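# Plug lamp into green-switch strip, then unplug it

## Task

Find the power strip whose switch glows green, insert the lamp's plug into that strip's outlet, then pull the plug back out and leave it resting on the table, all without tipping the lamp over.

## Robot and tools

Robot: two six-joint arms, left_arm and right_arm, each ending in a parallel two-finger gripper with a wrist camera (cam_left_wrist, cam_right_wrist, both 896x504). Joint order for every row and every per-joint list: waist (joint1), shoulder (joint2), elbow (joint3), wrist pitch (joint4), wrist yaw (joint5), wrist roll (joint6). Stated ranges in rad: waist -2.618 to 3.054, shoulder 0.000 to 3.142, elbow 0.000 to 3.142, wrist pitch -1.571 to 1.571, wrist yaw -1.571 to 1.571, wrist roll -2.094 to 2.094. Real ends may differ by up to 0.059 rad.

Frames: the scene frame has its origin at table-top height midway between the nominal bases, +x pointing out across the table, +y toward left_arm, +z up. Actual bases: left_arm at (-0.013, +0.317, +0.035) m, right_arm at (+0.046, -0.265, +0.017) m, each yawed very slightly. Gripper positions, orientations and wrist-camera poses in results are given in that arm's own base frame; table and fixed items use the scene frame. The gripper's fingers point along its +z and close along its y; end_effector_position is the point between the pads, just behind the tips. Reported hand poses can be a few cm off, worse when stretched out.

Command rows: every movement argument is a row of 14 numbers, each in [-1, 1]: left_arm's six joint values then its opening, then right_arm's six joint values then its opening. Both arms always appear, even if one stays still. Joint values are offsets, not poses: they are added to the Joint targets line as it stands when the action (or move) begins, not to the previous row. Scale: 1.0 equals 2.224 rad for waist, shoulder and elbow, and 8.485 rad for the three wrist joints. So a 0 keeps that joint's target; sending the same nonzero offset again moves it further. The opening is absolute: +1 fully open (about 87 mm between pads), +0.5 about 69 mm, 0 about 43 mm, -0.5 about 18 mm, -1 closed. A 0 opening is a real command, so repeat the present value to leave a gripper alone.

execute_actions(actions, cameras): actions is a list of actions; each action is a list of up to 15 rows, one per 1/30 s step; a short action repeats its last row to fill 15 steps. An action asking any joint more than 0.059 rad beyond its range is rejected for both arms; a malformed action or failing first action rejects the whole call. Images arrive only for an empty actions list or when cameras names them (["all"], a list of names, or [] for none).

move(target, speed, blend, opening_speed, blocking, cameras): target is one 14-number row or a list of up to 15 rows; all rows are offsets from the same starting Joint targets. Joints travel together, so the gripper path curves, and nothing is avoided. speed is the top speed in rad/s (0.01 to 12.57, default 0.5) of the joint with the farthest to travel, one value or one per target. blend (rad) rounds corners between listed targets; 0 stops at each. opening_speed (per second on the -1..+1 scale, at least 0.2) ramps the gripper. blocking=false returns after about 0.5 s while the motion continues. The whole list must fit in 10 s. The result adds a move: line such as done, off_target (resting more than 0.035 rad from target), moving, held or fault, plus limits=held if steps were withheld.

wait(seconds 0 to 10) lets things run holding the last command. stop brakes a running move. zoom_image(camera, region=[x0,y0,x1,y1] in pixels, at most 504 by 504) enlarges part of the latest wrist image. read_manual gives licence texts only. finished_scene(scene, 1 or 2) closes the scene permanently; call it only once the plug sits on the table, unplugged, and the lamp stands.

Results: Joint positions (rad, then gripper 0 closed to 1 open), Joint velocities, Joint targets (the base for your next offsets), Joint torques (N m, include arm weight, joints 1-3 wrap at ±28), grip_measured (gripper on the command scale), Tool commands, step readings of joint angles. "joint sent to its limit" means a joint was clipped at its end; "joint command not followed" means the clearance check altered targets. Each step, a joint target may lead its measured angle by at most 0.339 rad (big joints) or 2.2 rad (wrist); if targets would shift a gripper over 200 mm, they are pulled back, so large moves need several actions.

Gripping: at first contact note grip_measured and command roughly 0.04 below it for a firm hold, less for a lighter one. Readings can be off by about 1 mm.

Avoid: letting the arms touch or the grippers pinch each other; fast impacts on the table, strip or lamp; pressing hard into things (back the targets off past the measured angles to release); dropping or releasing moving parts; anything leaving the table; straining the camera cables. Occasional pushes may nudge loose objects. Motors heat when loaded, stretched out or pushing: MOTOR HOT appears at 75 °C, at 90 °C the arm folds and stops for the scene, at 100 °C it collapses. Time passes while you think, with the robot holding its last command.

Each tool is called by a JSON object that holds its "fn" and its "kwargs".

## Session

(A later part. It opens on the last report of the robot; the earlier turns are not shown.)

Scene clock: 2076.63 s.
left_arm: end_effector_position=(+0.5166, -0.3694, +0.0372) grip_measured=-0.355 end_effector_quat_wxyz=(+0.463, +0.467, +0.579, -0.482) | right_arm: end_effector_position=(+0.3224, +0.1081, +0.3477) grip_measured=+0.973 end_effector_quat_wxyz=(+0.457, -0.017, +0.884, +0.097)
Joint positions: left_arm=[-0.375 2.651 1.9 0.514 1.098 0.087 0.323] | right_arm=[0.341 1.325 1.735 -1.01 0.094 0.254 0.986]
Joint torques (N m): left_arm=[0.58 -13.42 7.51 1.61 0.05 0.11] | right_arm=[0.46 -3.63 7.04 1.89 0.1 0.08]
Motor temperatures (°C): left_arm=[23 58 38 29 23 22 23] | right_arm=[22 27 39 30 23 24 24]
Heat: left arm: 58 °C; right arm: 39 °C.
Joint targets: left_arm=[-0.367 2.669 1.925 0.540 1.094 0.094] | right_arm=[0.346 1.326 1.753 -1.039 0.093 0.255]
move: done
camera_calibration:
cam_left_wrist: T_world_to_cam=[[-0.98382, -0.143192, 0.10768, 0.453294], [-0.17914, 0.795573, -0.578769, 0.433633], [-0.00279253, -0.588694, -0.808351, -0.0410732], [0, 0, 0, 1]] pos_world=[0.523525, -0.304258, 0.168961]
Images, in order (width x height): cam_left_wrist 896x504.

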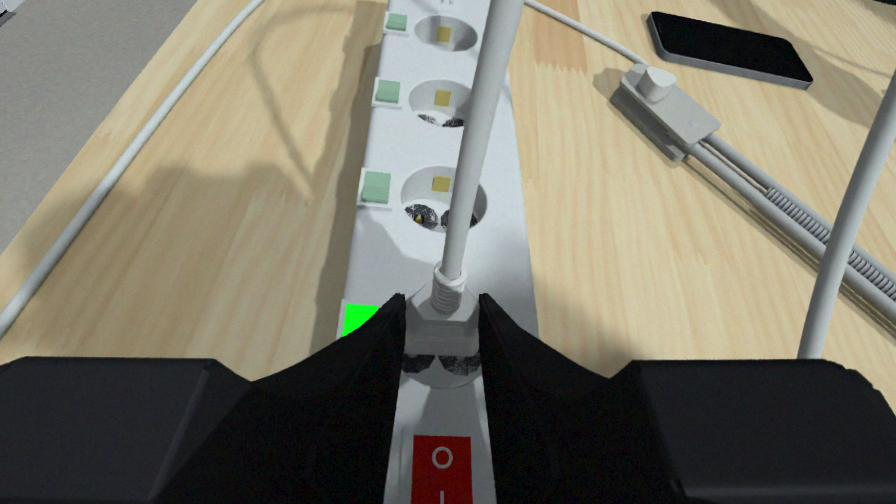

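{"fn": "move", "kwargs": {"target": [[0,-0.036,0,0,0,0,-1,0,0,0,0,0,0,1],[0,-0.036,0,0.0018,0,0,-1,0,0,0,0,0,0,1],[0,0.008,0,0.0018,0,0,-1,0,0,0,0,0,0,1]], "speed": 0.1, "cameras": ["cam_left_wrist"]}}

{"fn": "zoom_image", "kwargs": {"camera": "cam_left_wrist", "region": [400, 330, 485, 390]}}

Scene clock: 2110.00 s.
left_arm: end_effector_position=(+0.5165, -0.3704, +0.0363) grip_measured=-0.355 end_effector_quat_wxyz=(+0.467, +0.471, +0.571, -0.483) | right_arm: end_effector_position=(+0.3224, +0.1081, +0.3477) grip_measured=+0.973 end_effector_quat_wxyz=(+0.457, -0.017, +0.884, +0.097)
Joint positions: left_arm=[-0.375 2.663 1.905 0.54 1.108 0.082 0.323] | right_arm=[0.341 1.325 1.735 -1.01 0.094 0.254 0.986]
Joint torques (N m): left_arm=[0.83 -12.9 6.72 1.48 -0.09 0.15] | right_arm=[0.46 -3.62 6.99 1.87 0.1 0.05]
Motor temperatures (°C): left_arm=[23 59 40 30 23 22 23] | right_arm=[22 27 39 30 23 24 24]
Heat: left arm: 59 °C; right arm: 39 °C.
Joint targets: left_arm=[-0.367 2.687 1.925 0.555 1.094 0.094] | right_arm=[0.346 1.326 1.753 -1.039 0.093 0.255]
move: done
camera_calibration:
cam_left_wrist: T_world_to_cam=[[-0.986487, -0.132703, 0.0960862, 0.458907], [-0.163825, 0.7916, -0.588668, 0.424887], [0.00205634, -0.596455, -0.802644, -0.0479398], [0, 0, 0, 1]] pos_world=[0.522412, -0.304036, 0.167544]
Images, in order (width x height): cam_left_wrist 896x504.

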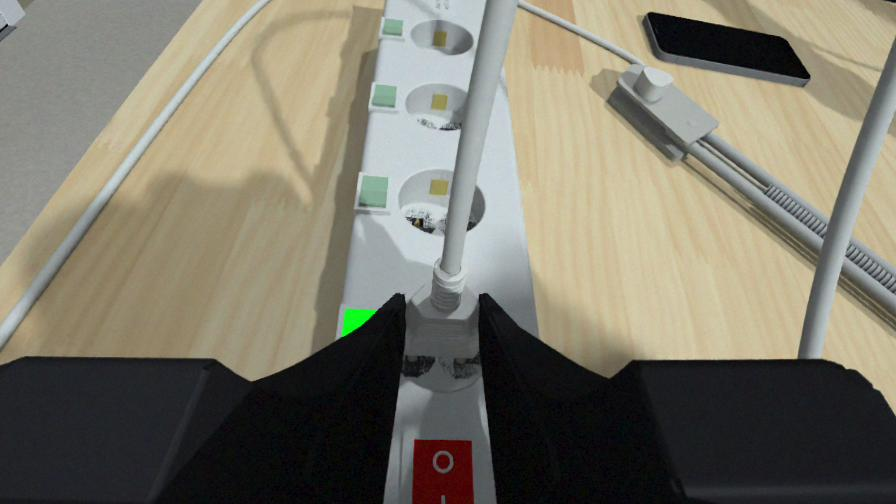

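Scaled by 5.929.

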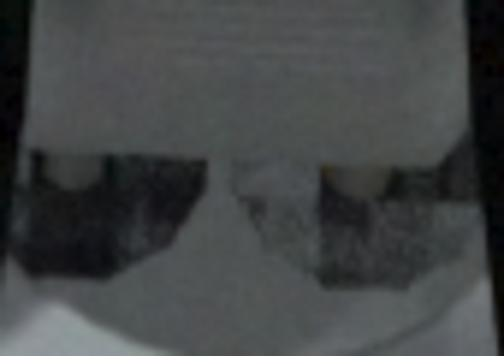

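{"fn": "move", "kwargs": {"target": [0,0.0135,0,-0.0065,0,0,-1,0,0,0,0,0,0,1], "speed": 0.1, "cameras": ["cam_left_wrist"]}}

{"fn": "zoom_image", "kwargs": {"camera": "cam_left_wrist", "region": [400, 330, 485, 390]}}

Scene clock: 2119.17 s.
left_arm: end_effector_position=(+0.5163, -0.3713, +0.0346) grip_measured=-0.355 end_effector_quat_wxyz=(+0.465, +0.473, +0.568, -0.487) | right_arm: end_effector_position=(+0.3224, +0.1081, +0.3477) grip_measured=+0.973 end_effector_quat_wxyz=(+0.457, -0.017, +0.884, +0.097)
Joint positions: left_arm=[-0.375 2.674 1.919 0.54 1.119 0.079 0.323] | right_arm=[0.341 1.325 1.735 -1.01 0.094 0.254 0.986]
Joint torques (N m): left_arm=[0.8 -11.03 5.87 0.94 -0.24 0.17] | right_arm=[0.43 -3.62 7.04 1.88 0.1 0.06]
Motor temperatures (°C): left_arm=[23 58 40 30 23 22 23] | right_arm=[22 27 39 30 23 24 24]
Heat: left arm: 58 °C; right arm: 39 °C.
Joint targets: left_arm=[-0.367 2.718 1.925 0.499 1.094 0.094] | right_arm=[0.346 1.326 1.753 -1.039 0.093 0.255]
move: off_target (left_arm); left_arm: the shoulder is farthest, 0.043 rad from its target
camera_calibration:
cam_left_wrist: T_world_to_cam=[[-0.987613, -0.122395, 0.0981825, 0.463006], [-0.156817, 0.791323, -0.590945, 0.42088], [-0.0053653, -0.599022, -0.800715, -0.046976], [0, 0, 0, 1]] pos_world=[0.52302, -0.304522, 0.165644]
Images, in order (width x height): cam_left_wrist 896x504.

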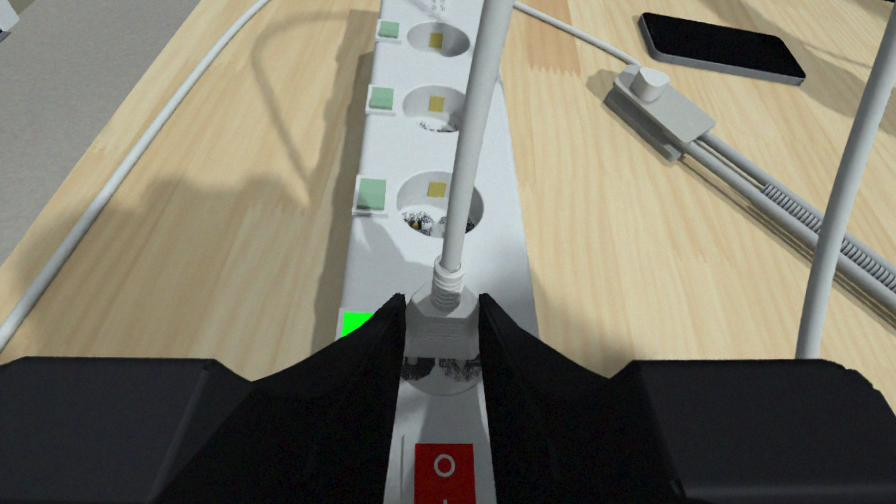

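Scaled by 5.929.

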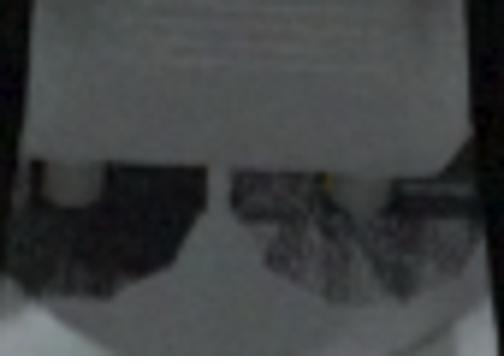

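{"fn": "move", "kwargs": {"target": [[0,-0.058,0,0.0048,0,0,-1,0,0,0,0,0,0,1],[-0.0085,-0.058,0,0.0048,0,0,-1,0,0,0,0,0,0,1],[-0.0085,-0.024,0,0.0048,0,0,-1,0,0,0,0,0,0,1]], "speed": 0.1, "cameras": ["cam_left_wrist"]}}

{"fn": "zoom_image", "kwargs": {"camera": "cam_left_wrist", "region": [400, 330, 485, 390]}}

Scene clock: 2144.87 s.
left_arm: end_effector_position=(+0.5167, -0.3729, +0.0413) grip_measured=-0.355 end_effector_quat_wxyz=(+0.464, +0.469, +0.574, -0.485) | right_arm: end_effector_position=(+0.3224, +0.1081, +0.3477) grip_measured=+0.973 end_effector_quat_wxyz=(+0.457, -0.017, +0.884, +0.097)
Joint positions: left_arm=[-0.379 2.656 1.919 0.513 1.103 0.079 0.323] | right_arm=[0.341 1.325 1.735 -1.01 0.094 0.254 0.986]
Joint torques (N m): left_arm=[-0.42 -14.52 5.85 1.59 -0.04 0.2] | right_arm=[0.46 -3.67 7.05 1.88 0.11 0.07]
Motor temperatures (°C): left_arm=[23 57 38 29 23 22 23] | right_arm=[22 27 39 30 23 24 24]
Heat: left arm: 57 °C; right arm: 39 °C.
Joint targets: left_arm=[-0.386 2.664 1.925 0.540 1.094 0.094] | right_arm=[0.346 1.326 1.753 -1.039 0.093 0.255]
move: done
camera_calibration:
cam_left_wrist: T_world_to_cam=[[-0.98551, -0.13355, 0.104566, 0.45708], [-0.169546, 0.793381, -0.584637, 0.433315], [-0.00488213, -0.593895, -0.804528, -0.0407483], [0, 0, 0, 1]] pos_world=[0.523724, -0.306941, 0.172754]
Images, in order (width x height): cam_left_wrist 896x504.

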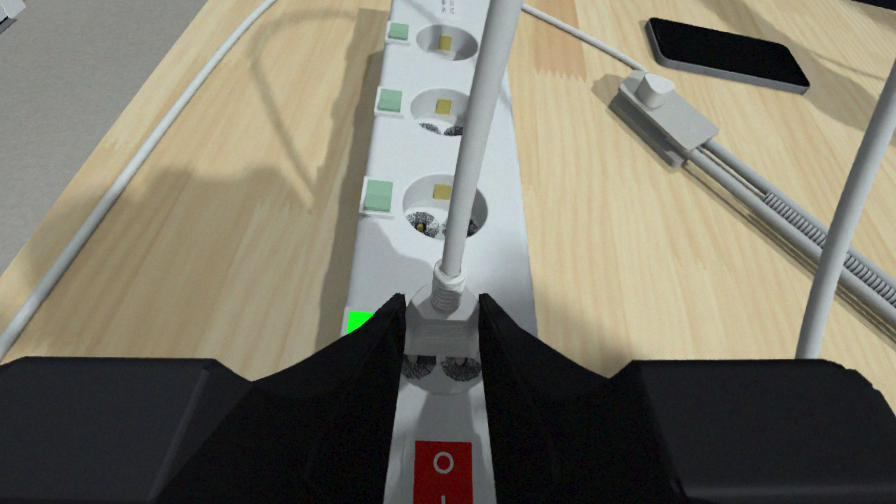

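Scaled by 5.929.

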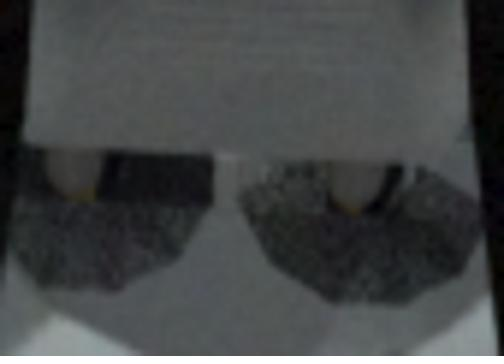

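{"fn": "move", "kwargs": {"target": [[0.009,0,0,0.0218,0.0015,-0.0127,-1,0,0,0,0,0,0,1],[0.009,0.0193,-0.0126,0.0218,0.0015,-0.0127,-1,0,0,0,0,0,0,1]], "speed": 0.15, "cameras": ["cam_left_wrist"]}}

{"fn": "zoom_image", "kwargs": {"camera": "cam_left_wrist", "region": [400, 330, 485, 390]}}

Scene clock: 2169.60 s.
left_arm: end_effector_position=(+0.5235, -0.3749, +0.0596) grip_measured=-0.355 end_effector_quat_wxyz=(+0.507, +0.470, +0.535, -0.486) | right_arm: end_effector_position=(+0.3224, +0.1081, +0.3477) grip_measured=+0.973 end_effector_quat_wxyz=(+0.457, -0.017, +0.884, +0.097)
Joint positions: left_arm=[-0.374 2.677 1.913 0.733 1.111 -0.017 0.323] | right_arm=[0.341 1.325 1.735 -1.01 0.094 0.254 0.986]
Joint torques (N m): left_arm=[0.64 -12.49 4.29 1.21 -0.13 0.04] | right_arm=[0.46 -3.62 7.01 1.88 0.1 0.07]
Motor temperatures (°C): left_arm=[23 56 37 31 23 22 23] | right_arm=[22 27 39 30 23 24 24]
Heat: left arm: 56 °C; right arm: 39 °C.
Joint targets: left_arm=[-0.365 2.707 1.897 0.725 1.107 -0.014] | right_arm=[0.346 1.326 1.753 -1.039 0.093 0.255]
move: done
camera_calibration:
cam_left_wrist: T_world_to_cam=[[-0.990922, -0.13059, 0.0319428, 0.469881], [-0.119146, 0.742986, -0.658616, 0.405826], [0.0622756, -0.656443, -0.751801, -0.0889183], [0, 0, 0, 1]] pos_world=[0.519506, -0.298531, 0.185426]
Images, in order (width x height): cam_left_wrist 896x504.

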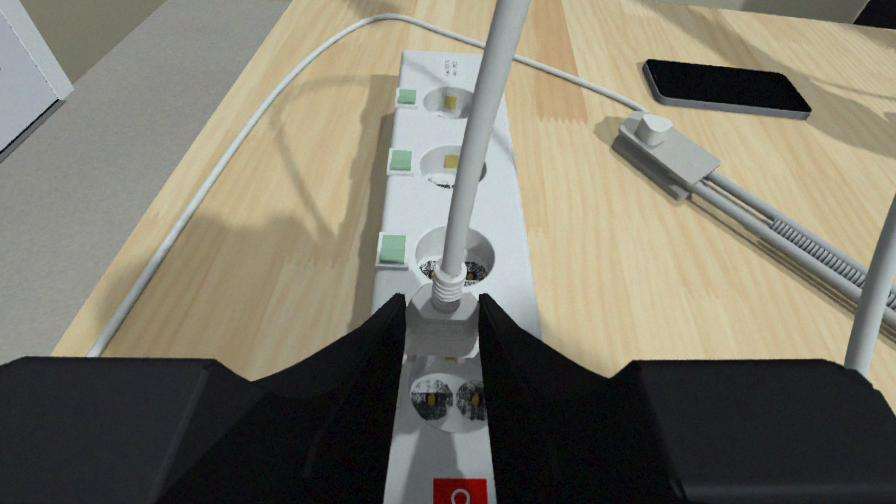

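Scaled by 5.929.

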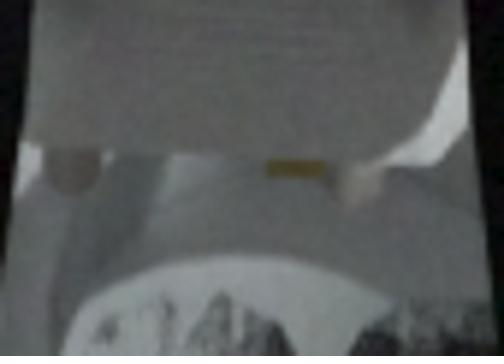

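{"fn": "move", "kwargs": {"target": [0,0.0013,-0.0247,0.0118,0,0,-1,0,0,0,0,0,0,1], "speed": 0.15, "cameras": ["cam_left_wrist"]}}

{"fn": "zoom_image", "kwargs": {"camera": "cam_left_wrist", "region": [400, 330, 485, 415]}}

Scene clock: 2188.97 s.
left_arm: end_effector_position=(+0.5196, -0.3734, +0.0583) grip_measured=-0.355 end_effector_quat_wxyz=(+0.528, +0.478, +0.514, -0.478) | right_arm: end_effector_position=(+0.3224, +0.1081, +0.3477) grip_measured=+0.973 end_effector_quat_wxyz=(+0.457, -0.017, +0.884, +0.097)
Joint positions: left_arm=[-0.374 2.677 1.861 0.85 1.111 -0.017 0.323] | right_arm=[0.341 1.325 1.735 -1.01 0.094 0.254 0.986]
Joint torques (N m): left_arm=[0.69 -11.95 3.75 1.07 -0.12 0.07] | right_arm=[0.43 -3.63 7.05 1.9 0.1 0.06]
Motor temperatures (°C): left_arm=[23 58 37 31 23 22 23] | right_arm=[22 27 39 30 23 24 24]
Heat: left arm: 58 °C; right arm: 39 °C.
Joint targets: left_arm=[-0.365 2.710 1.842 0.825 1.107 -0.014] | right_arm=[0.346 1.326 1.753 -1.039 0.093 0.255]
move: done
camera_calibration:
cam_left_wrist: T_world_to_cam=[[-0.991129, -0.130568, -0.0247881, 0.469726], [-0.078726, 0.727083, -0.682021, 0.377794], [0.107073, -0.67402, -0.730912, -0.119795], [0, 0, 0, 1]] pos_world=[0.508128, -0.294101, 0.181747]
Images, in order (width x height): cam_left_wrist 896x504.

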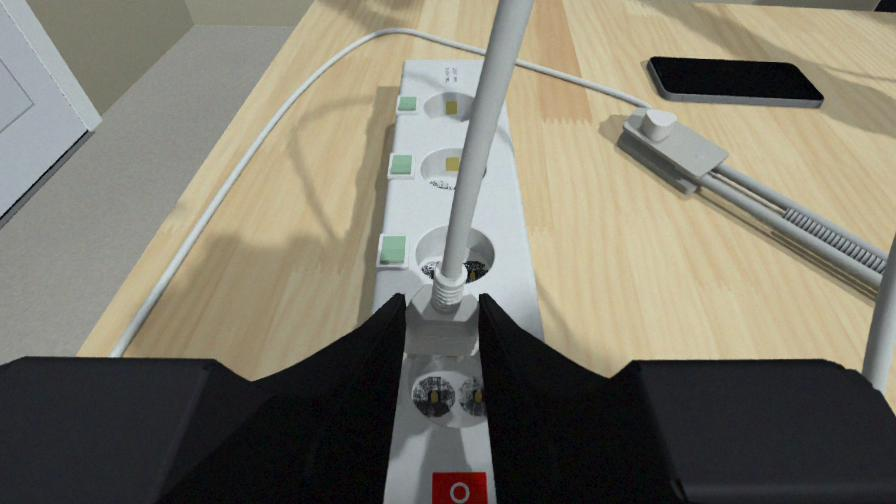

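Scaled by 5.929.

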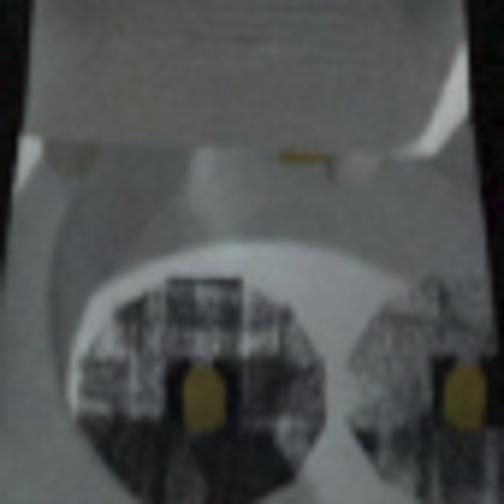

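{"fn": "move", "kwargs": {"target": [0.0036,0.0166,0.0279,0.0039,0.0012,-0.0165,-1,0,0,0,0,0,0,1], "speed": 0.1, "cameras": ["cam_left_wrist"]}}

{"fn": "zoom_image", "kwargs": {"camera": "cam_left_wrist", "region": [400, 330, 485, 415]}}

Scene clock: 2211.33 s.
left_arm: end_effector_position=(+0.5232, -0.3706, +0.0585) grip_measured=-0.355 end_effector_quat_wxyz=(+0.512, +0.446, +0.532, -0.505) | right_arm: end_effector_position=(+0.3224, +0.1081, +0.3477) grip_measured=+0.973 end_effector_quat_wxyz=(+0.457, -0.017, +0.884, +0.097)
Joint positions: left_arm=[-0.364 2.709 1.897 0.891 1.111 -0.152 0.323] | right_arm=[0.341 1.325 1.735 -1.01 0.094 0.254 0.986]
Joint torques (N m): left_arm=[0.62 -11.63 5.82 0.96 -0.1 0.05] | right_arm=[0.44 -3.6 7.01 1.88 0.08 0.06]
Motor temperatures (°C): left_arm=[23 57 36 30 23 22 23] | right_arm=[22 27 39 30 23 24 24]
Heat: left arm: 57 °C; right arm: 39 °C.
Joint targets: left_arm=[-0.357 2.747 1.904 0.858 1.117 -0.154] | right_arm=[0.346 1.326 1.753 -1.039 0.093 0.255]
move: off_target (left_arm); left_arm: the shoulder is farthest, 0.038 rad from its target
camera_calibration:
cam_left_wrist: T_world_to_cam=[[-0.988144, -0.136727, 0.0698413, 0.4643], [-0.146711, 0.706812, -0.69202, 0.404835], [0.045253, -0.694062, -0.718491, -0.0939562], [0, 0, 0, 1]] pos_world=[0.522441, -0.287872, 0.18022]
Images, in order (width x height): cam_left_wrist 896x504.

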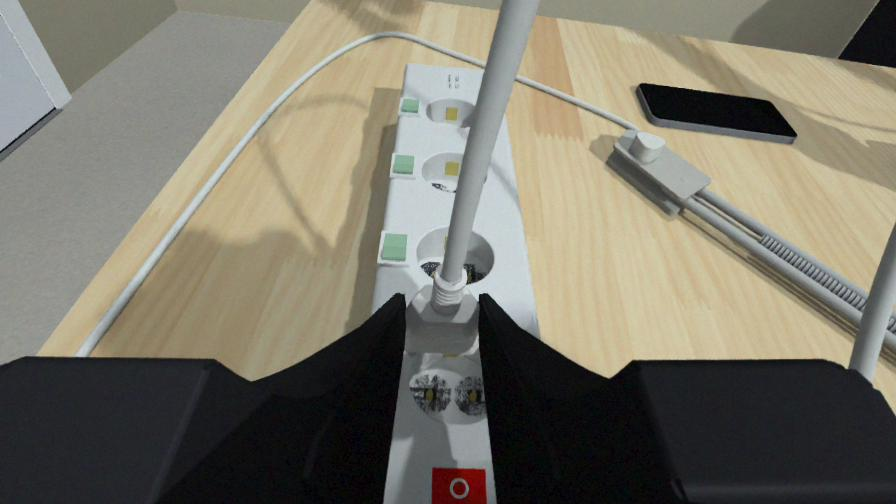

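Scaled by 5.929.

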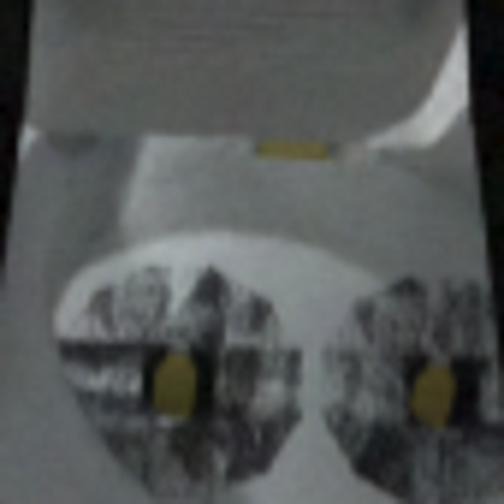

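{"fn": "move", "kwargs": {"target": [0.0013,0.0005,-0.0391,0.0094,0,0,-1,0,0,0,0,0,0,1], "speed": 0.1, "cameras": ["cam_left_wrist"]}}

{"fn": "zoom_image", "kwargs": {"camera": "cam_left_wrist", "region": [400, 330, 485, 415]}}

Scene clock: 2227.93 s.
left_arm: end_effector_position=(+0.5184, -0.3669, +0.0555) grip_measured=-0.355 end_effector_quat_wxyz=(+0.531, +0.454, +0.513, -0.498) | right_arm: end_effector_position=(+0.3224, +0.1081, +0.3477) grip_measured=+0.973 end_effector_quat_wxyz=(+0.457, -0.017, +0.884, +0.097)
Joint positions: left_arm=[-0.361 2.711 1.845 1.005 1.113 -0.155 0.323] | right_arm=[0.341 1.325 1.735 -1.01 0.094 0.254 0.986]
Joint torques (N m): left_arm=[0.42 -11.49 2.92 0.64 -0.08 0.01] | right_arm=[0.49 -3.59 6.99 1.89 0.1 0.05]
Motor temperatures (°C): left_arm=[23 57 36 29 23 22 23] | right_arm=[22 27 39 30 23 24 24]
Heat: left arm: 57 °C; right arm: 39 °C.
Joint targets: left_arm=[-0.355 2.748 1.817 0.938 1.117 -0.154] | right_arm=[0.346 1.326 1.753 -1.039 0.093 0.255]
move: off_target (left_arm); left_arm: the wrist pitch is farthest, 0.068 rad from its target
camera_calibration:
cam_left_wrist: T_world_to_cam=[[-0.990299, -0.13741, 0.0206687, 0.463804], [-0.110859, 0.69159, -0.713732, 0.376454], [0.0837799, -0.709099, -0.700114, -0.119765], [0, 0, 0, 1]] pos_world=[0.511072, -0.281546, 0.175252]
Images, in order (width x height): cam_left_wrist 896x504.

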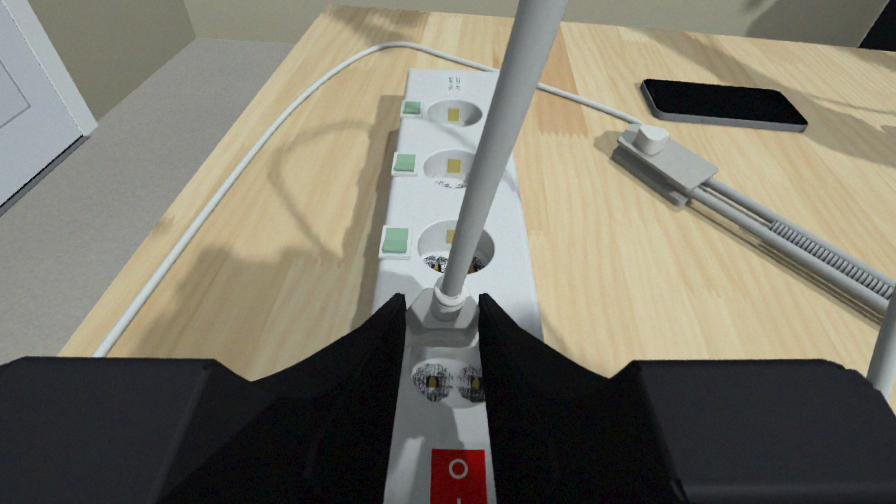

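Scaled by 5.929.

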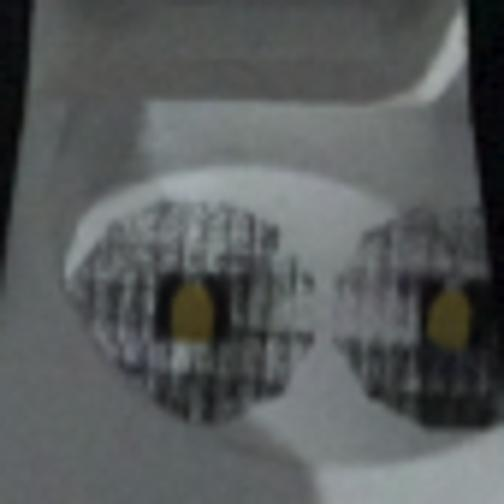

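{"fn": "move", "kwargs": {"target": [[0,-0.1115,0,0,0,0,-0.95,0,0,0,0,0,0,1],[-0.0045,-0.1,0.0441,-0.0515,-0.0029,0.0292,-0.95,0,0,0,0,0,0,1],[-0.0045,-0.0688,0.0441,-0.0515,-0.0029,0.0292,-0.95,0,0,0,0,0,0,1]], "speed": 0.3, "cameras": ["all"]}}

{"fn": "zoom_image", "kwargs": {"camera": "cam_left_wrist", "region": [380, 270, 520, 440]}}

Scene clock: 2253.73 s.
left_arm: end_effector_position=(+0.5202, -0.3619, +0.0634) grip_measured=-0.355 end_effector_quat_wxyz=(+0.467, +0.461, +0.581, -0.481) | right_arm: end_effector_position=(+0.3224, +0.1081, +0.3477) grip_measured=+0.973 end_effector_quat_wxyz=(+0.457, -0.017, +0.884, +0.097)
Joint positions: left_arm=[-0.36 2.595 1.893 0.477 1.101 0.07 0.323] | right_arm=[0.341 1.325 1.735 -1.01 0.094 0.254 0.986]
Joint torques (N m): left_arm=[-0.18 -15.02 7.02 1.63 -0.03 0.27] | right_arm=[0.46 -3.67 6.99 1.89 0.09 0.08]
Motor temperatures (°C): left_arm=[23 55 36 29 23 22 23] | right_arm=[22 27 39 30 23 24 24]
Heat: left arm: 55 °C; right arm: 39 °C.
Joint targets: left_arm=[-0.365 2.595 1.915 0.501 1.092 0.094] | right_arm=[0.346 1.326 1.753 -1.039 0.093 0.255]
move: done
camera_calibration:
cam_left_wrist: T_world_to_cam=[[-0.981448, -0.155405, 0.112295, 0.449232], [-0.19172, 0.789086, -0.583599, 0.447965], [0.00208334, -0.594301, -0.80424, -0.0201741], [0, 0, 0, 1]] pos_world=[0.526824, -0.29566, 0.19476]
cam_right_wrist: T_world_to_cam=[[0.134002, -0.978603, -0.156138, 0.116262], [-0.989475, -0.123445, -0.0754983, 0.377996], [0.0546085, 0.164611, -0.984846, 0.450478], [0, 0, 0, 1]] pos_world=[0.333838, 0.0862822, 0.490342]

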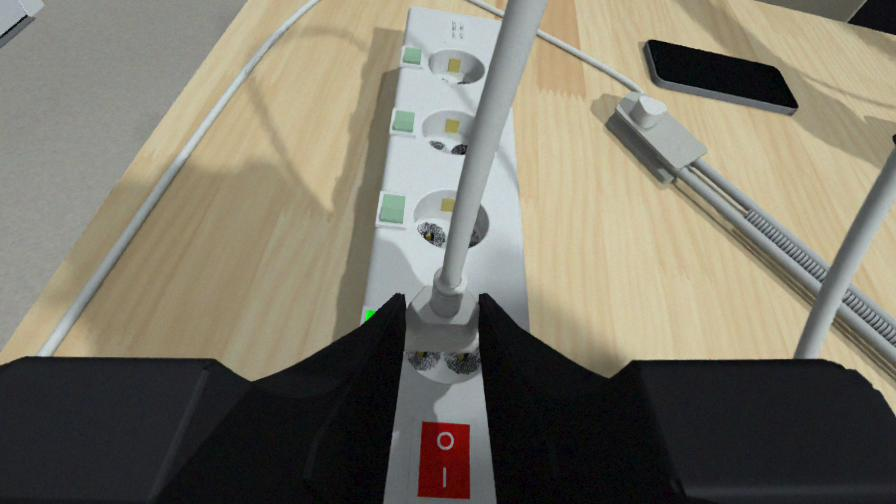

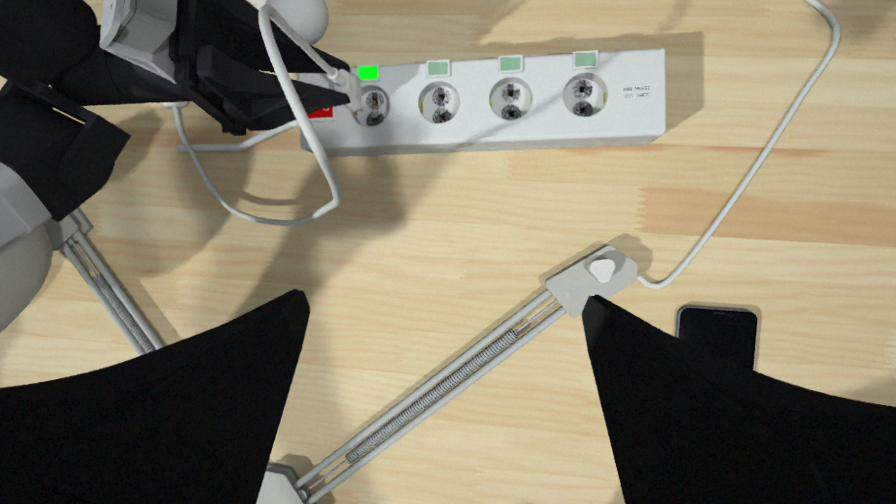

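Scaled by 2.965.

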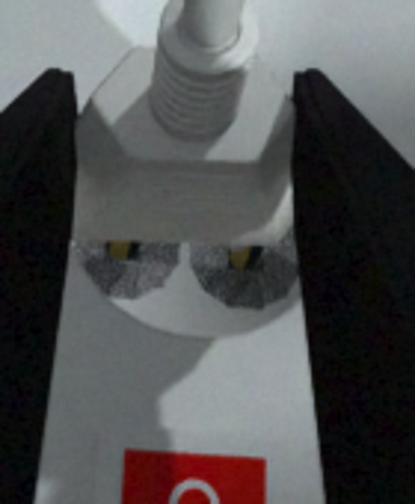

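{"fn": "move", "kwargs": {"target": [[-0.0144,0.002,0.0099,0,-0.0032,0,-0.95,0,0,0,0,0,0,1],[-0.0144,0.0261,0.0099,0.0044,-0.0032,0,-0.95,0,0,0,0,0,0,1]], "speed": 0.2, "cameras": ["cam_left_wrist"]}}

{"fn": "zoom_image", "kwargs": {"camera": "cam_left_wrist", "region": [380, 270, 520, 440]}}

Scene clock: 2269.37 s.
left_arm: end_effector_position=(+0.5156, -0.3807, +0.0450) grip_measured=-0.355 end_effector_quat_wxyz=(+0.466, +0.466, +0.578, -0.480) | right_arm: end_effector_position=(+0.3224, +0.1081, +0.3477) grip_measured=+0.973 end_effector_quat_wxyz=(+0.457, -0.017, +0.884, +0.097)
Joint positions: left_arm=[-0.395 2.647 1.917 0.511 1.074 0.071 0.323] | right_arm=[0.341 1.325 1.735 -1.01 0.094 0.254 0.986]
Joint torques (N m): left_arm=[0.1 -14.64 7.08 1.62 -0.03 0.24] | right_arm=[0.4 -3.62 7.05 1.88 0.11 0.07]
Motor temperatures (°C): left_arm=[23 55 38 30 23 22 23] | right_arm=[22 27 39 30 23 24 24]
Heat: left arm: 55 °C; right arm: 39 °C.
Joint targets: left_arm=[-0.397 2.653 1.937 0.539 1.065 0.094] | right_arm=[0.346 1.326 1.753 -1.039 0.093 0.255]
move: done
camera_calibration:
cam_left_wrist: T_world_to_cam=[[-0.983637, -0.147133, 0.103973, 0.448457], [-0.180133, 0.792787, -0.582272, 0.446613], [0.00324306, -0.591473, -0.806318, -0.0455993], [0, 0, 0, 1]] pos_world=[0.521717, -0.315057, 0.176655]
Images, in order (width x height): cam_left_wrist 896x504.

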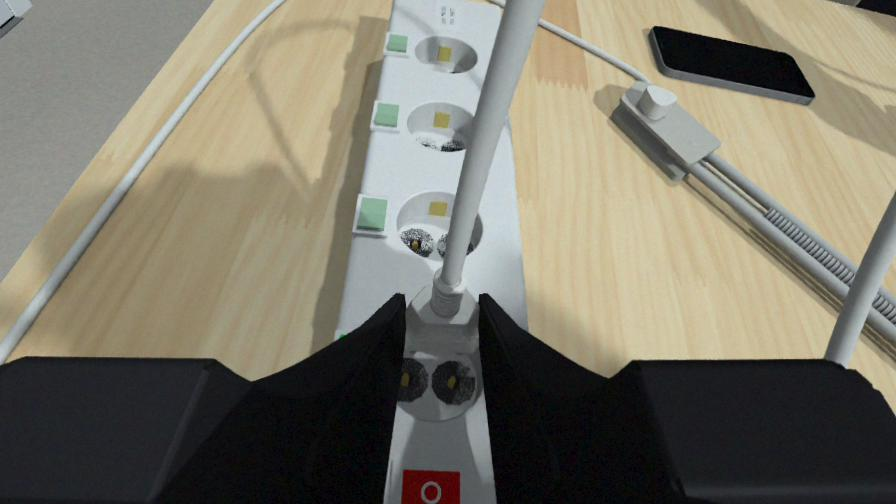

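Scaled by 2.965.

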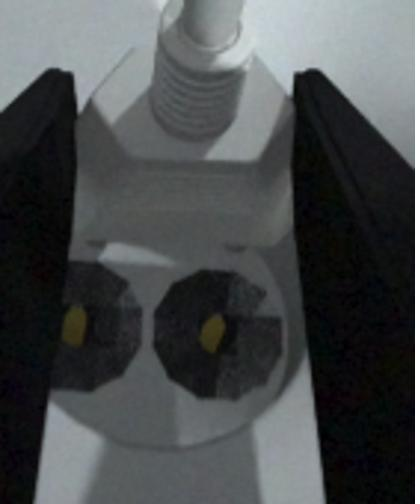

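{"fn": "move", "kwargs": {"target": [[0,-0.026,0,0,0,0,-0.37,0,0,0,0,0,0,1],[0.0243,-0.0481,-0.0585,0.0064,0.0067,0,-0.37,0,0,0,0,0,0,1]], "speed": 0.1, "cameras": ["cam_left_wrist"]}}

{"fn": "zoom_image", "kwargs": {"camera": "cam_left_wrist", "region": [380, 270, 520, 440]}}

Scene clock: 2286.63 s.
left_arm: end_effector_position=(+0.5138, -0.3532, +0.0447) grip_measured=-0.355 end_effector_quat_wxyz=(+0.469, +0.460, +0.581, -0.481) | right_arm: end_effector_position=(+0.3224, +0.1081, +0.3477) grip_measured=+0.973 end_effector_quat_wxyz=(+0.457, -0.017, +0.884, +0.097)
Joint positions: left_arm=[-0.35 2.598 1.814 0.561 1.109 0.072 0.323] | right_arm=[0.341 1.325 1.735 -1.01 0.094 0.254 0.986]
Joint torques (N m): left_arm=[0.85 -19.86 4.72 1.63 0.16 0.26] | right_arm=[0.46 -3.66 6.98 1.89 0.11 0.06]
Motor temperatures (°C): left_arm=[23 62 38 31 23 22 23] | right_arm=[22 27 39 30 23 24 24]
Heat: left arm: 62 °C; right arm: 39 °C.
Joint targets: left_arm=[-0.343 2.546 1.807 0.593 1.122 0.094] | right_arm=[0.346 1.326 1.753 -1.039 0.093 0.255]
move: off_target (left_arm); left_arm: the shoulder is farthest, 0.052 rad from its target
camera_calibration:
cam_left_wrist: T_world_to_cam=[[-0.981203, -0.15786, 0.111, 0.445446], [-0.192914, 0.787408, -0.585468, 0.429133], [0.00501971, -0.595876, -0.803061, -0.0321784], [0, 0, 0, 1]] pos_world=[0.52002, -0.286759, 0.175958]
Images, in order (width x height): cam_left_wrist 896x504.

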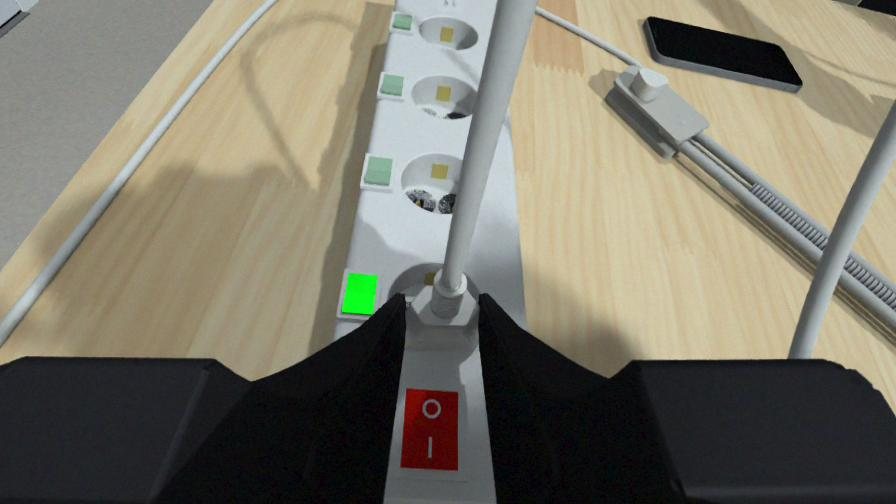

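Scaled by 2.965.

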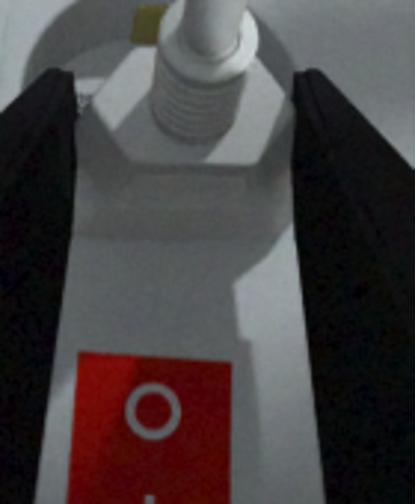

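{"fn": "move", "kwargs": {"target": [0.0115,-0.0153,-0.0242,0.0023,0.003,0,-0.37,0,0,0,0,0,0,1], "speed": 0.1, "cameras": ["cam_left_wrist"]}}

{"fn": "zoom_image", "kwargs": {"camera": "cam_left_wrist", "region": [380, 240, 520, 410]}}

Scene clock: 2291.37 s.
left_arm: end_effector_position=(+0.5095, -0.3396, +0.0477) grip_measured=-0.355 end_effector_quat_wxyz=(+0.466, +0.459, +0.580, -0.485) | right_arm: end_effector_position=(+0.3224, +0.1081, +0.3477) grip_measured=+0.973 end_effector_quat_wxyz=(+0.457, -0.017, +0.884, +0.097)
Joint positions: left_arm=[-0.327 2.566 1.76 0.578 1.137 0.072 0.323] | right_arm=[0.341 1.325 1.735 -1.01 0.094 0.254 0.986]
Joint torques (N m): left_arm=[1.06 -19.85 4.82 1.67 0.14 0.29] | right_arm=[0.44 -3.69 7.01 1.88 0.11 0.06]
Motor temperatures (°C): left_arm=[23 64 38 31 23 22 23] | right_arm=[22 27 39 30 23 24 24]
Heat: left arm: 64 °C; right arm: 39 °C.
Joint targets: left_arm=[-0.317 2.512 1.753 0.613 1.148 0.094] | right_arm=[0.346 1.326 1.753 -1.039 0.093 0.255]
move: off_target (left_arm); left_arm: the shoulder is farthest, 0.054 rad from its target
camera_calibration:
cam_left_wrist: T_world_to_cam=[[-0.98125, -0.15239, 0.118004, 0.444635], [-0.192711, 0.785879, -0.587585, 0.418729], [-0.0031954, -0.599309, -0.800512, -0.0187485], [0, 0, 0, 1]] pos_world=[0.516932, -0.272549, 0.178561]
Images, in order (width x height): cam_left_wrist 896x504.

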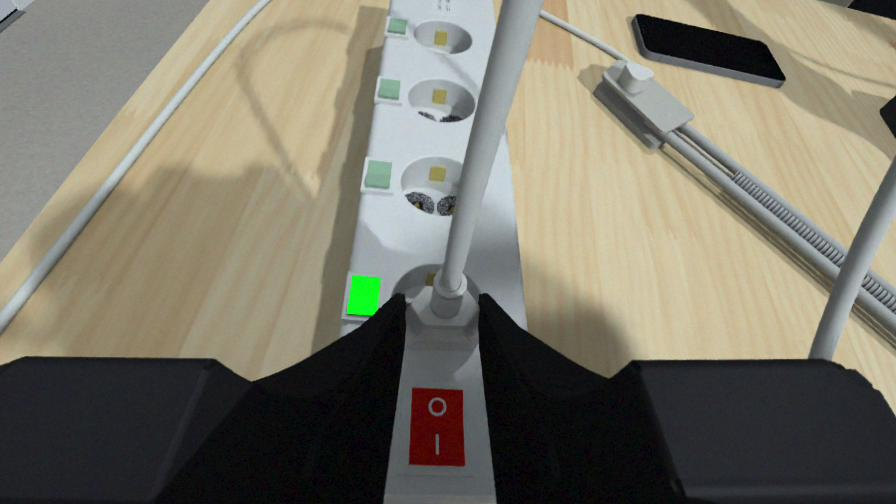

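Scaled by 2.965.

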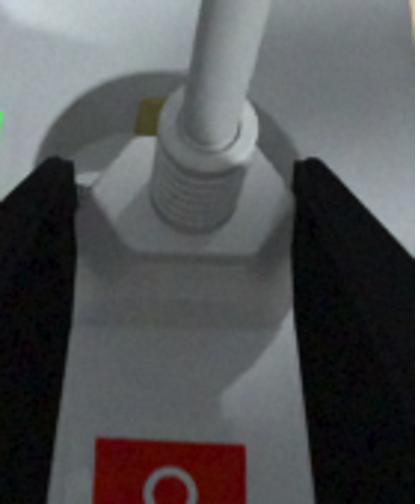

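{"fn": "move", "kwargs": {"target": [[0,0,0,0,0,0,-0.34,0,0,0,0,0,0,1]]}}

{"fn": "move", "kwargs": {"target": [[0,0,0,0,0,0,-0.325,0,0,0,0,0,0,1]]}}

Scene clock: 2301.93 s.
left_arm: end_effector_position=(+0.5095, -0.3396, +0.0477) grip_measured=-0.338 end_effector_quat_wxyz=(+0.467, +0.459, +0.580, -0.485) | right_arm: end_effector_position=(+0.3224, +0.1081, +0.3477) grip_measured=+0.973 end_effector_quat_wxyz=(+0.457, -0.017, +0.884, +0.097)
Joint positions: left_arm=[-0.327 2.566 1.76 0.578 1.137 0.072 0.331] | right_arm=[0.341 1.325 1.735 -1.01 0.094 0.254 0.986]
Joint torques (N m): left_arm=[0.91 -19.84 5.01 1.63 0.12 0.28] | right_arm=[0.42 -3.6 6.99 1.89 0.09 0.06]
Motor temperatures (°C): left_arm=[23 65 38 32 23 22 23] | right_arm=[22 27 39 30 23 24 24]
Heat: left arm: 65 °C; right arm: 39 °C.
Joint targets: left_arm=[-0.317 2.512 1.753 0.613 1.147 0.094] | right_arm=[0.346 1.326 1.753 -1.039 0.093 0.255]
move: off_target (left_arm); left_arm: the shoulder is farthest, 0.054 rad from its target

Scene clock: 2302.43 s.
left_arm: end_effector_position=(+0.5095, -0.3396, +0.0478) grip_measured=-0.325 end_effector_quat_wxyz=(+0.467, +0.459, +0.580, -0.485) | right_arm: end_effector_position=(+0.3224, +0.1081, +0.3477) grip_measured=+0.973 end_effector_quat_wxyz=(+0.457, -0.017, +0.884, +0.097)
Joint positions: left_arm=[-0.327 2.566 1.76 0.578 1.138 0.072 0.338] | right_arm=[0.341 1.325 1.735 -1.01 0.094 0.254 0.986]
Joint torques (N m): left_arm=[0.87 -19.81 4.97 1.63 0.11 0.18] | right_arm=[0.46 -3.66 7.05 1.89 0.1 0.08]
Motor temperatures (°C): left_arm=[23 65 38 32 23 22 23] | right_arm=[22 27 39 30 23 24 24]
Heat: left arm: 65 °C; right arm: 39 °C.
Joint targets: left_arm=[-0.317 2.512 1.753 0.612 1.148 0.094] | right_arm=[0.346 1.326 1.753 -1.039 0.093 0.255]
move: off_target (left_arm); left_arm: the shoulder is farthest, 0.054 rad from its target

{"fn": "wait", "kwargs": {"seconds": 0.1, "cameras": ["cam_left_wrist"]}}

{"fn": "zoom_image", "kwargs": {"camera": "cam_left_wrist", "region": [380, 240, 520, 410]}}

Scene clock: 2305.40 s.
left_arm: end_effector_position=(+0.5095, -0.3396, +0.0478) grip_measured=-0.325 end_effector_quat_wxyz=(+0.467, +0.459, +0.580, -0.485) | right_arm: end_effector_position=(+0.3224, +0.1081, +0.3477) grip_measured=+0.973 end_effector_quat_wxyz=(+0.457, -0.017, +0.884, +0.097)
Joint positions: left_arm=[-0.327 2.566 1.76 0.578 1.138 0.072 0.338] | right_arm=[0.341 1.325 1.735 -1.01 0.094 0.254 0.986]
Joint torques (N m): left_arm=[0.84 -19.9 4.67 1.61 0.12 0.28] | right_arm=[0.42 -3.7 6.99 1.87 0.1 0.06]
Motor temperatures (°C): left_arm=[23 66 37 32 23 22 23] | right_arm=[22 27 39 30 23 24 24]
Heat: left arm: 66 °C; right arm: 39 °C.
Joint targets: left_arm=[-0.317 2.512 1.753 0.612 1.148 0.094] | right_arm=[0.346 1.326 1.753 -1.039 0.093 0.255]
Tool commands: left_gripper/opening=-0.325 right_gripper/opening=+1.0
wait: 0.10 s; at rest from the start
camera_calibration:
cam_left_wrist: T_world_to_cam=[[-0.981349, -0.152002, 0.117685, 0.444739], [-0.19221, 0.78577, -0.587895, 0.418534], [-0.00311233, -0.59955, -0.800331, -0.0188097], [0, 0, 0, 1]] pos_world=[0.516832, -0.272548, 0.178661]
Images, in order (width x height): cam_left_wrist 896x504.

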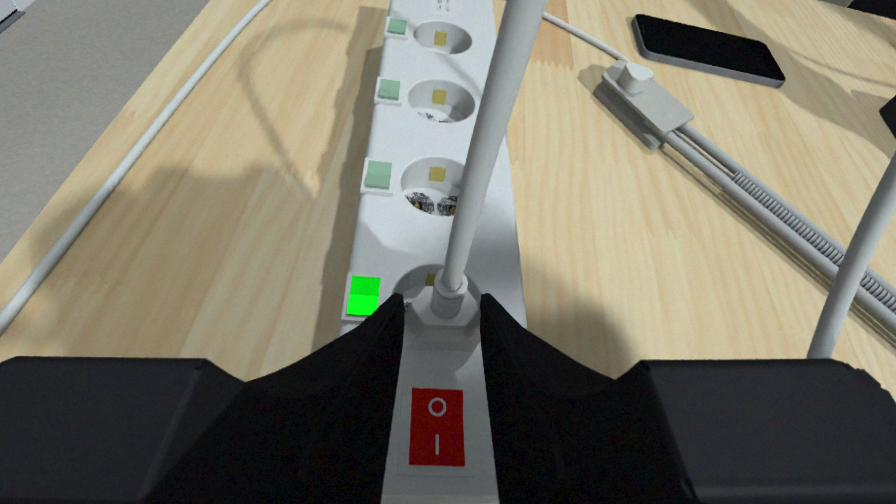

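Scaled by 2.965.

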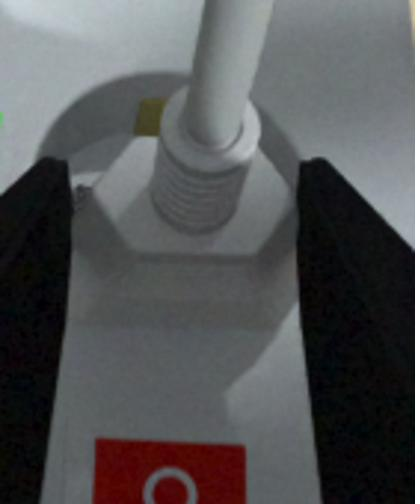

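{"fn": "move", "kwargs": {"target": [[0,-0.0301,0,0,0,0,-0.28,0,0,0,0,0,0,1],[-0.0193,-0.0301,0.054,-0.0581,-0.0127,0.0342,-0.28,0,0,0,0,0,0,1]], "speed": 0.15, "cameras": ["cam_left_wrist"]}}

{"fn": "zoom_image", "kwargs": {"camera": "cam_left_wrist", "region": [380, 240, 520, 410]}}

Scene clock: 2331.40 s.
left_arm: end_effector_position=(+0.5058, -0.3405, +0.0534) grip_measured=-0.280 end_effector_quat_wxyz=(+0.431, +0.495, +0.619, -0.432) | right_arm: end_effector_position=(+0.3224, +0.1081, +0.3477) grip_measured=+0.973 end_effector_quat_wxyz=(+0.457, -0.017, +0.884, +0.097)
Joint positions: left_arm=[-0.353 2.487 1.845 0.109 1.045 0.359 0.36] | right_arm=[0.341 1.325 1.735 -1.01 0.094 0.254 0.986]
Joint torques (N m): left_arm=[-0.44 -18.61 7.6 1.45 0.21 0.27] | right_arm=[0.43 -3.67 7.05 1.88 0.09 0.07]
Motor temperatures (°C): left_arm=[23 70 37 32 23 22 22] | right_arm=[22 27 39 30 23 24 24]
Heat: left arm: 70 °C; right arm: 39 °C.
Joint targets: left_arm=[-0.360 2.445 1.873 0.119 1.040 0.384] | right_arm=[0.346 1.326 1.753 -1.039 0.093 0.255]
move: off_target (left_arm); left_arm: the shoulder is farthest, 0.042 rad from its target
camera_calibration:
cam_left_wrist: T_world_to_cam=[[-0.980313, -0.178164, 0.0851068, 0.432696], [-0.197335, 0.869548, -0.452708, 0.445713], [0.00665183, -0.460591, -0.887588, 0.0320797], [0, 0, 0, 1]] pos_world=[0.511919, -0.295702, 0.193426]
Images, in order (width x height): cam_left_wrist 896x504.

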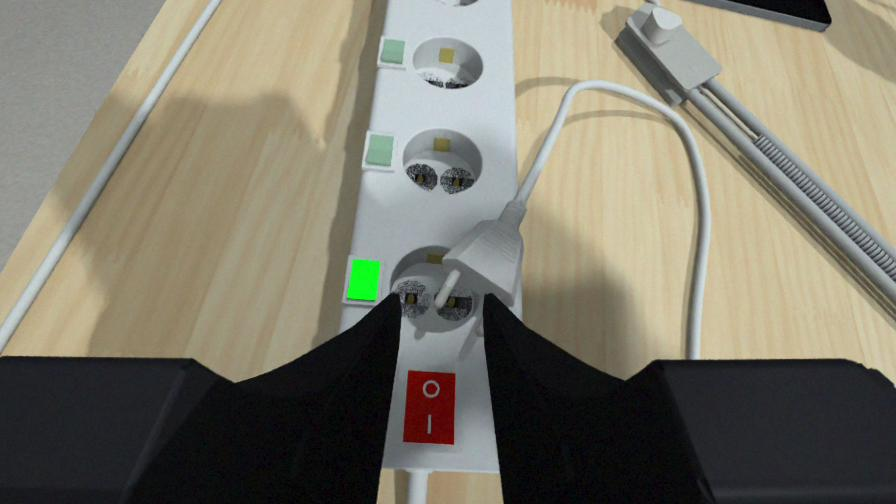

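Scaled by 2.965.

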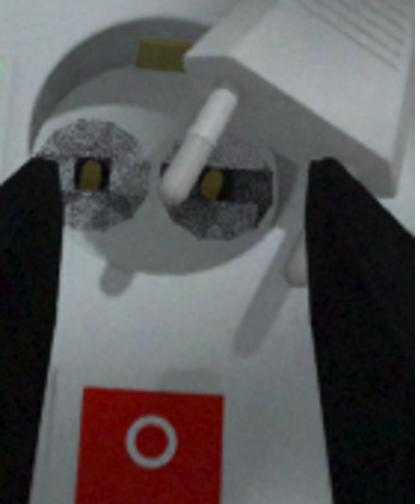

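{"fn": "move", "kwargs": {"target": [[0,-0.054,0,0,0,0,-0.28,0,0,0,0,0,0,1],[-0.0225,0.06,0.0638,0.0231,0.023,-0.0111,-0.28,0,0,0,0,0,0,1],[-0.0225,0.0737,0.0638,0.0231,0.023,-0.0111,0.4,0,0,0,0,0,0,1]], "speed": 0.3, "cameras": ["all"]}}

Scene clock: 2373.23 s.
left_arm: end_effector_position=(+0.4938, -0.3870, +0.0748) grip_measured=+0.400 end_effector_quat_wxyz=(+0.451, +0.541, +0.510, -0.494) | right_arm: end_effector_position=(+0.3224, +0.1081, +0.3477) grip_measured=+0.973 end_effector_quat_wxyz=(+0.457, -0.017, +0.884, +0.097)
Joint positions: left_arm=[-0.405 2.602 1.992 0.29 1.225 0.286 0.7] | right_arm=[0.341 1.325 1.735 -1.01 0.094 0.254 0.986]
Joint torques (N m): left_arm=[-0.24 -14.53 7.42 1.49 0.15 0.05] | right_arm=[0.47 -3.59 6.98 1.89 0.11 0.06]
Motor temperatures (°C): left_arm=[23 73 38 31 23 22 22] | right_arm=[22 27 39 30 23 24 24]
Heat: left arm: 73 °C; right arm: 39 °C.
Joint targets: left_arm=[-0.410 2.609 2.015 0.315 1.235 0.290] | right_arm=[0.346 1.326 1.753 -1.039 0.093 0.255]
move: done
camera_calibration:
cam_left_wrist: T_world_to_cam=[[-0.999564, 0.0295164, -0.000611065, 0.507017], [0.0242536, 0.809187, -0.58705, 0.370754], [-0.0168332, -0.586809, -0.80955, -0.0133384], [0, 0, 0, 1]] pos_world=[0.497579, -0.322802, 0.207163]
cam_right_wrist: T_world_to_cam=[[0.134002, -0.978603, -0.156138, 0.116262], [-0.989475, -0.123445, -0.0754983, 0.377996], [0.0546085, 0.164611, -0.984846, 0.450478], [0, 0, 0, 1]] pos_world=[0.333838, 0.0862822, 0.490342]

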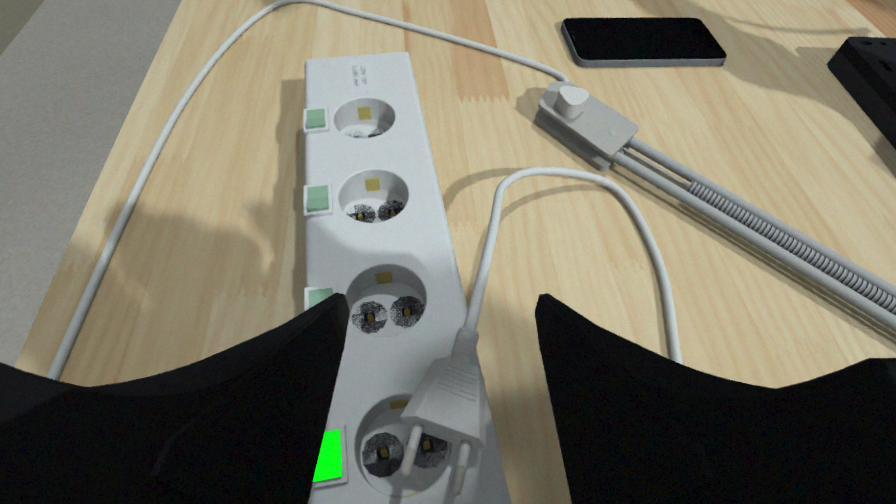

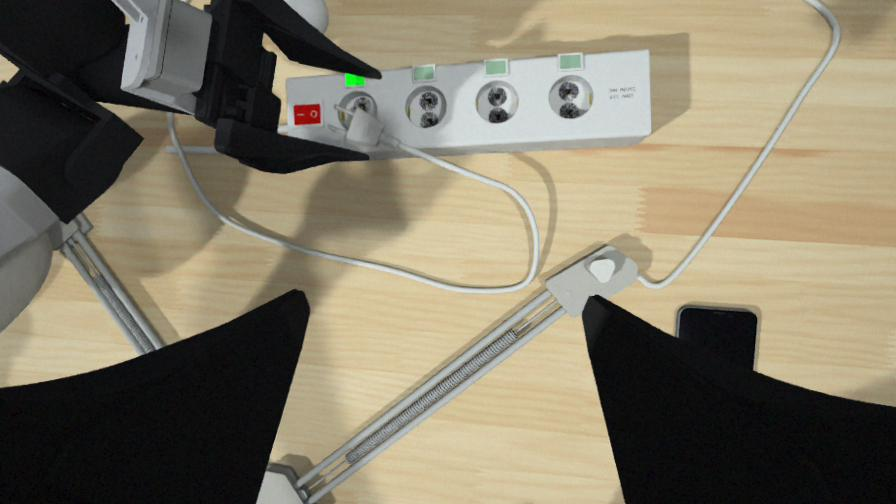

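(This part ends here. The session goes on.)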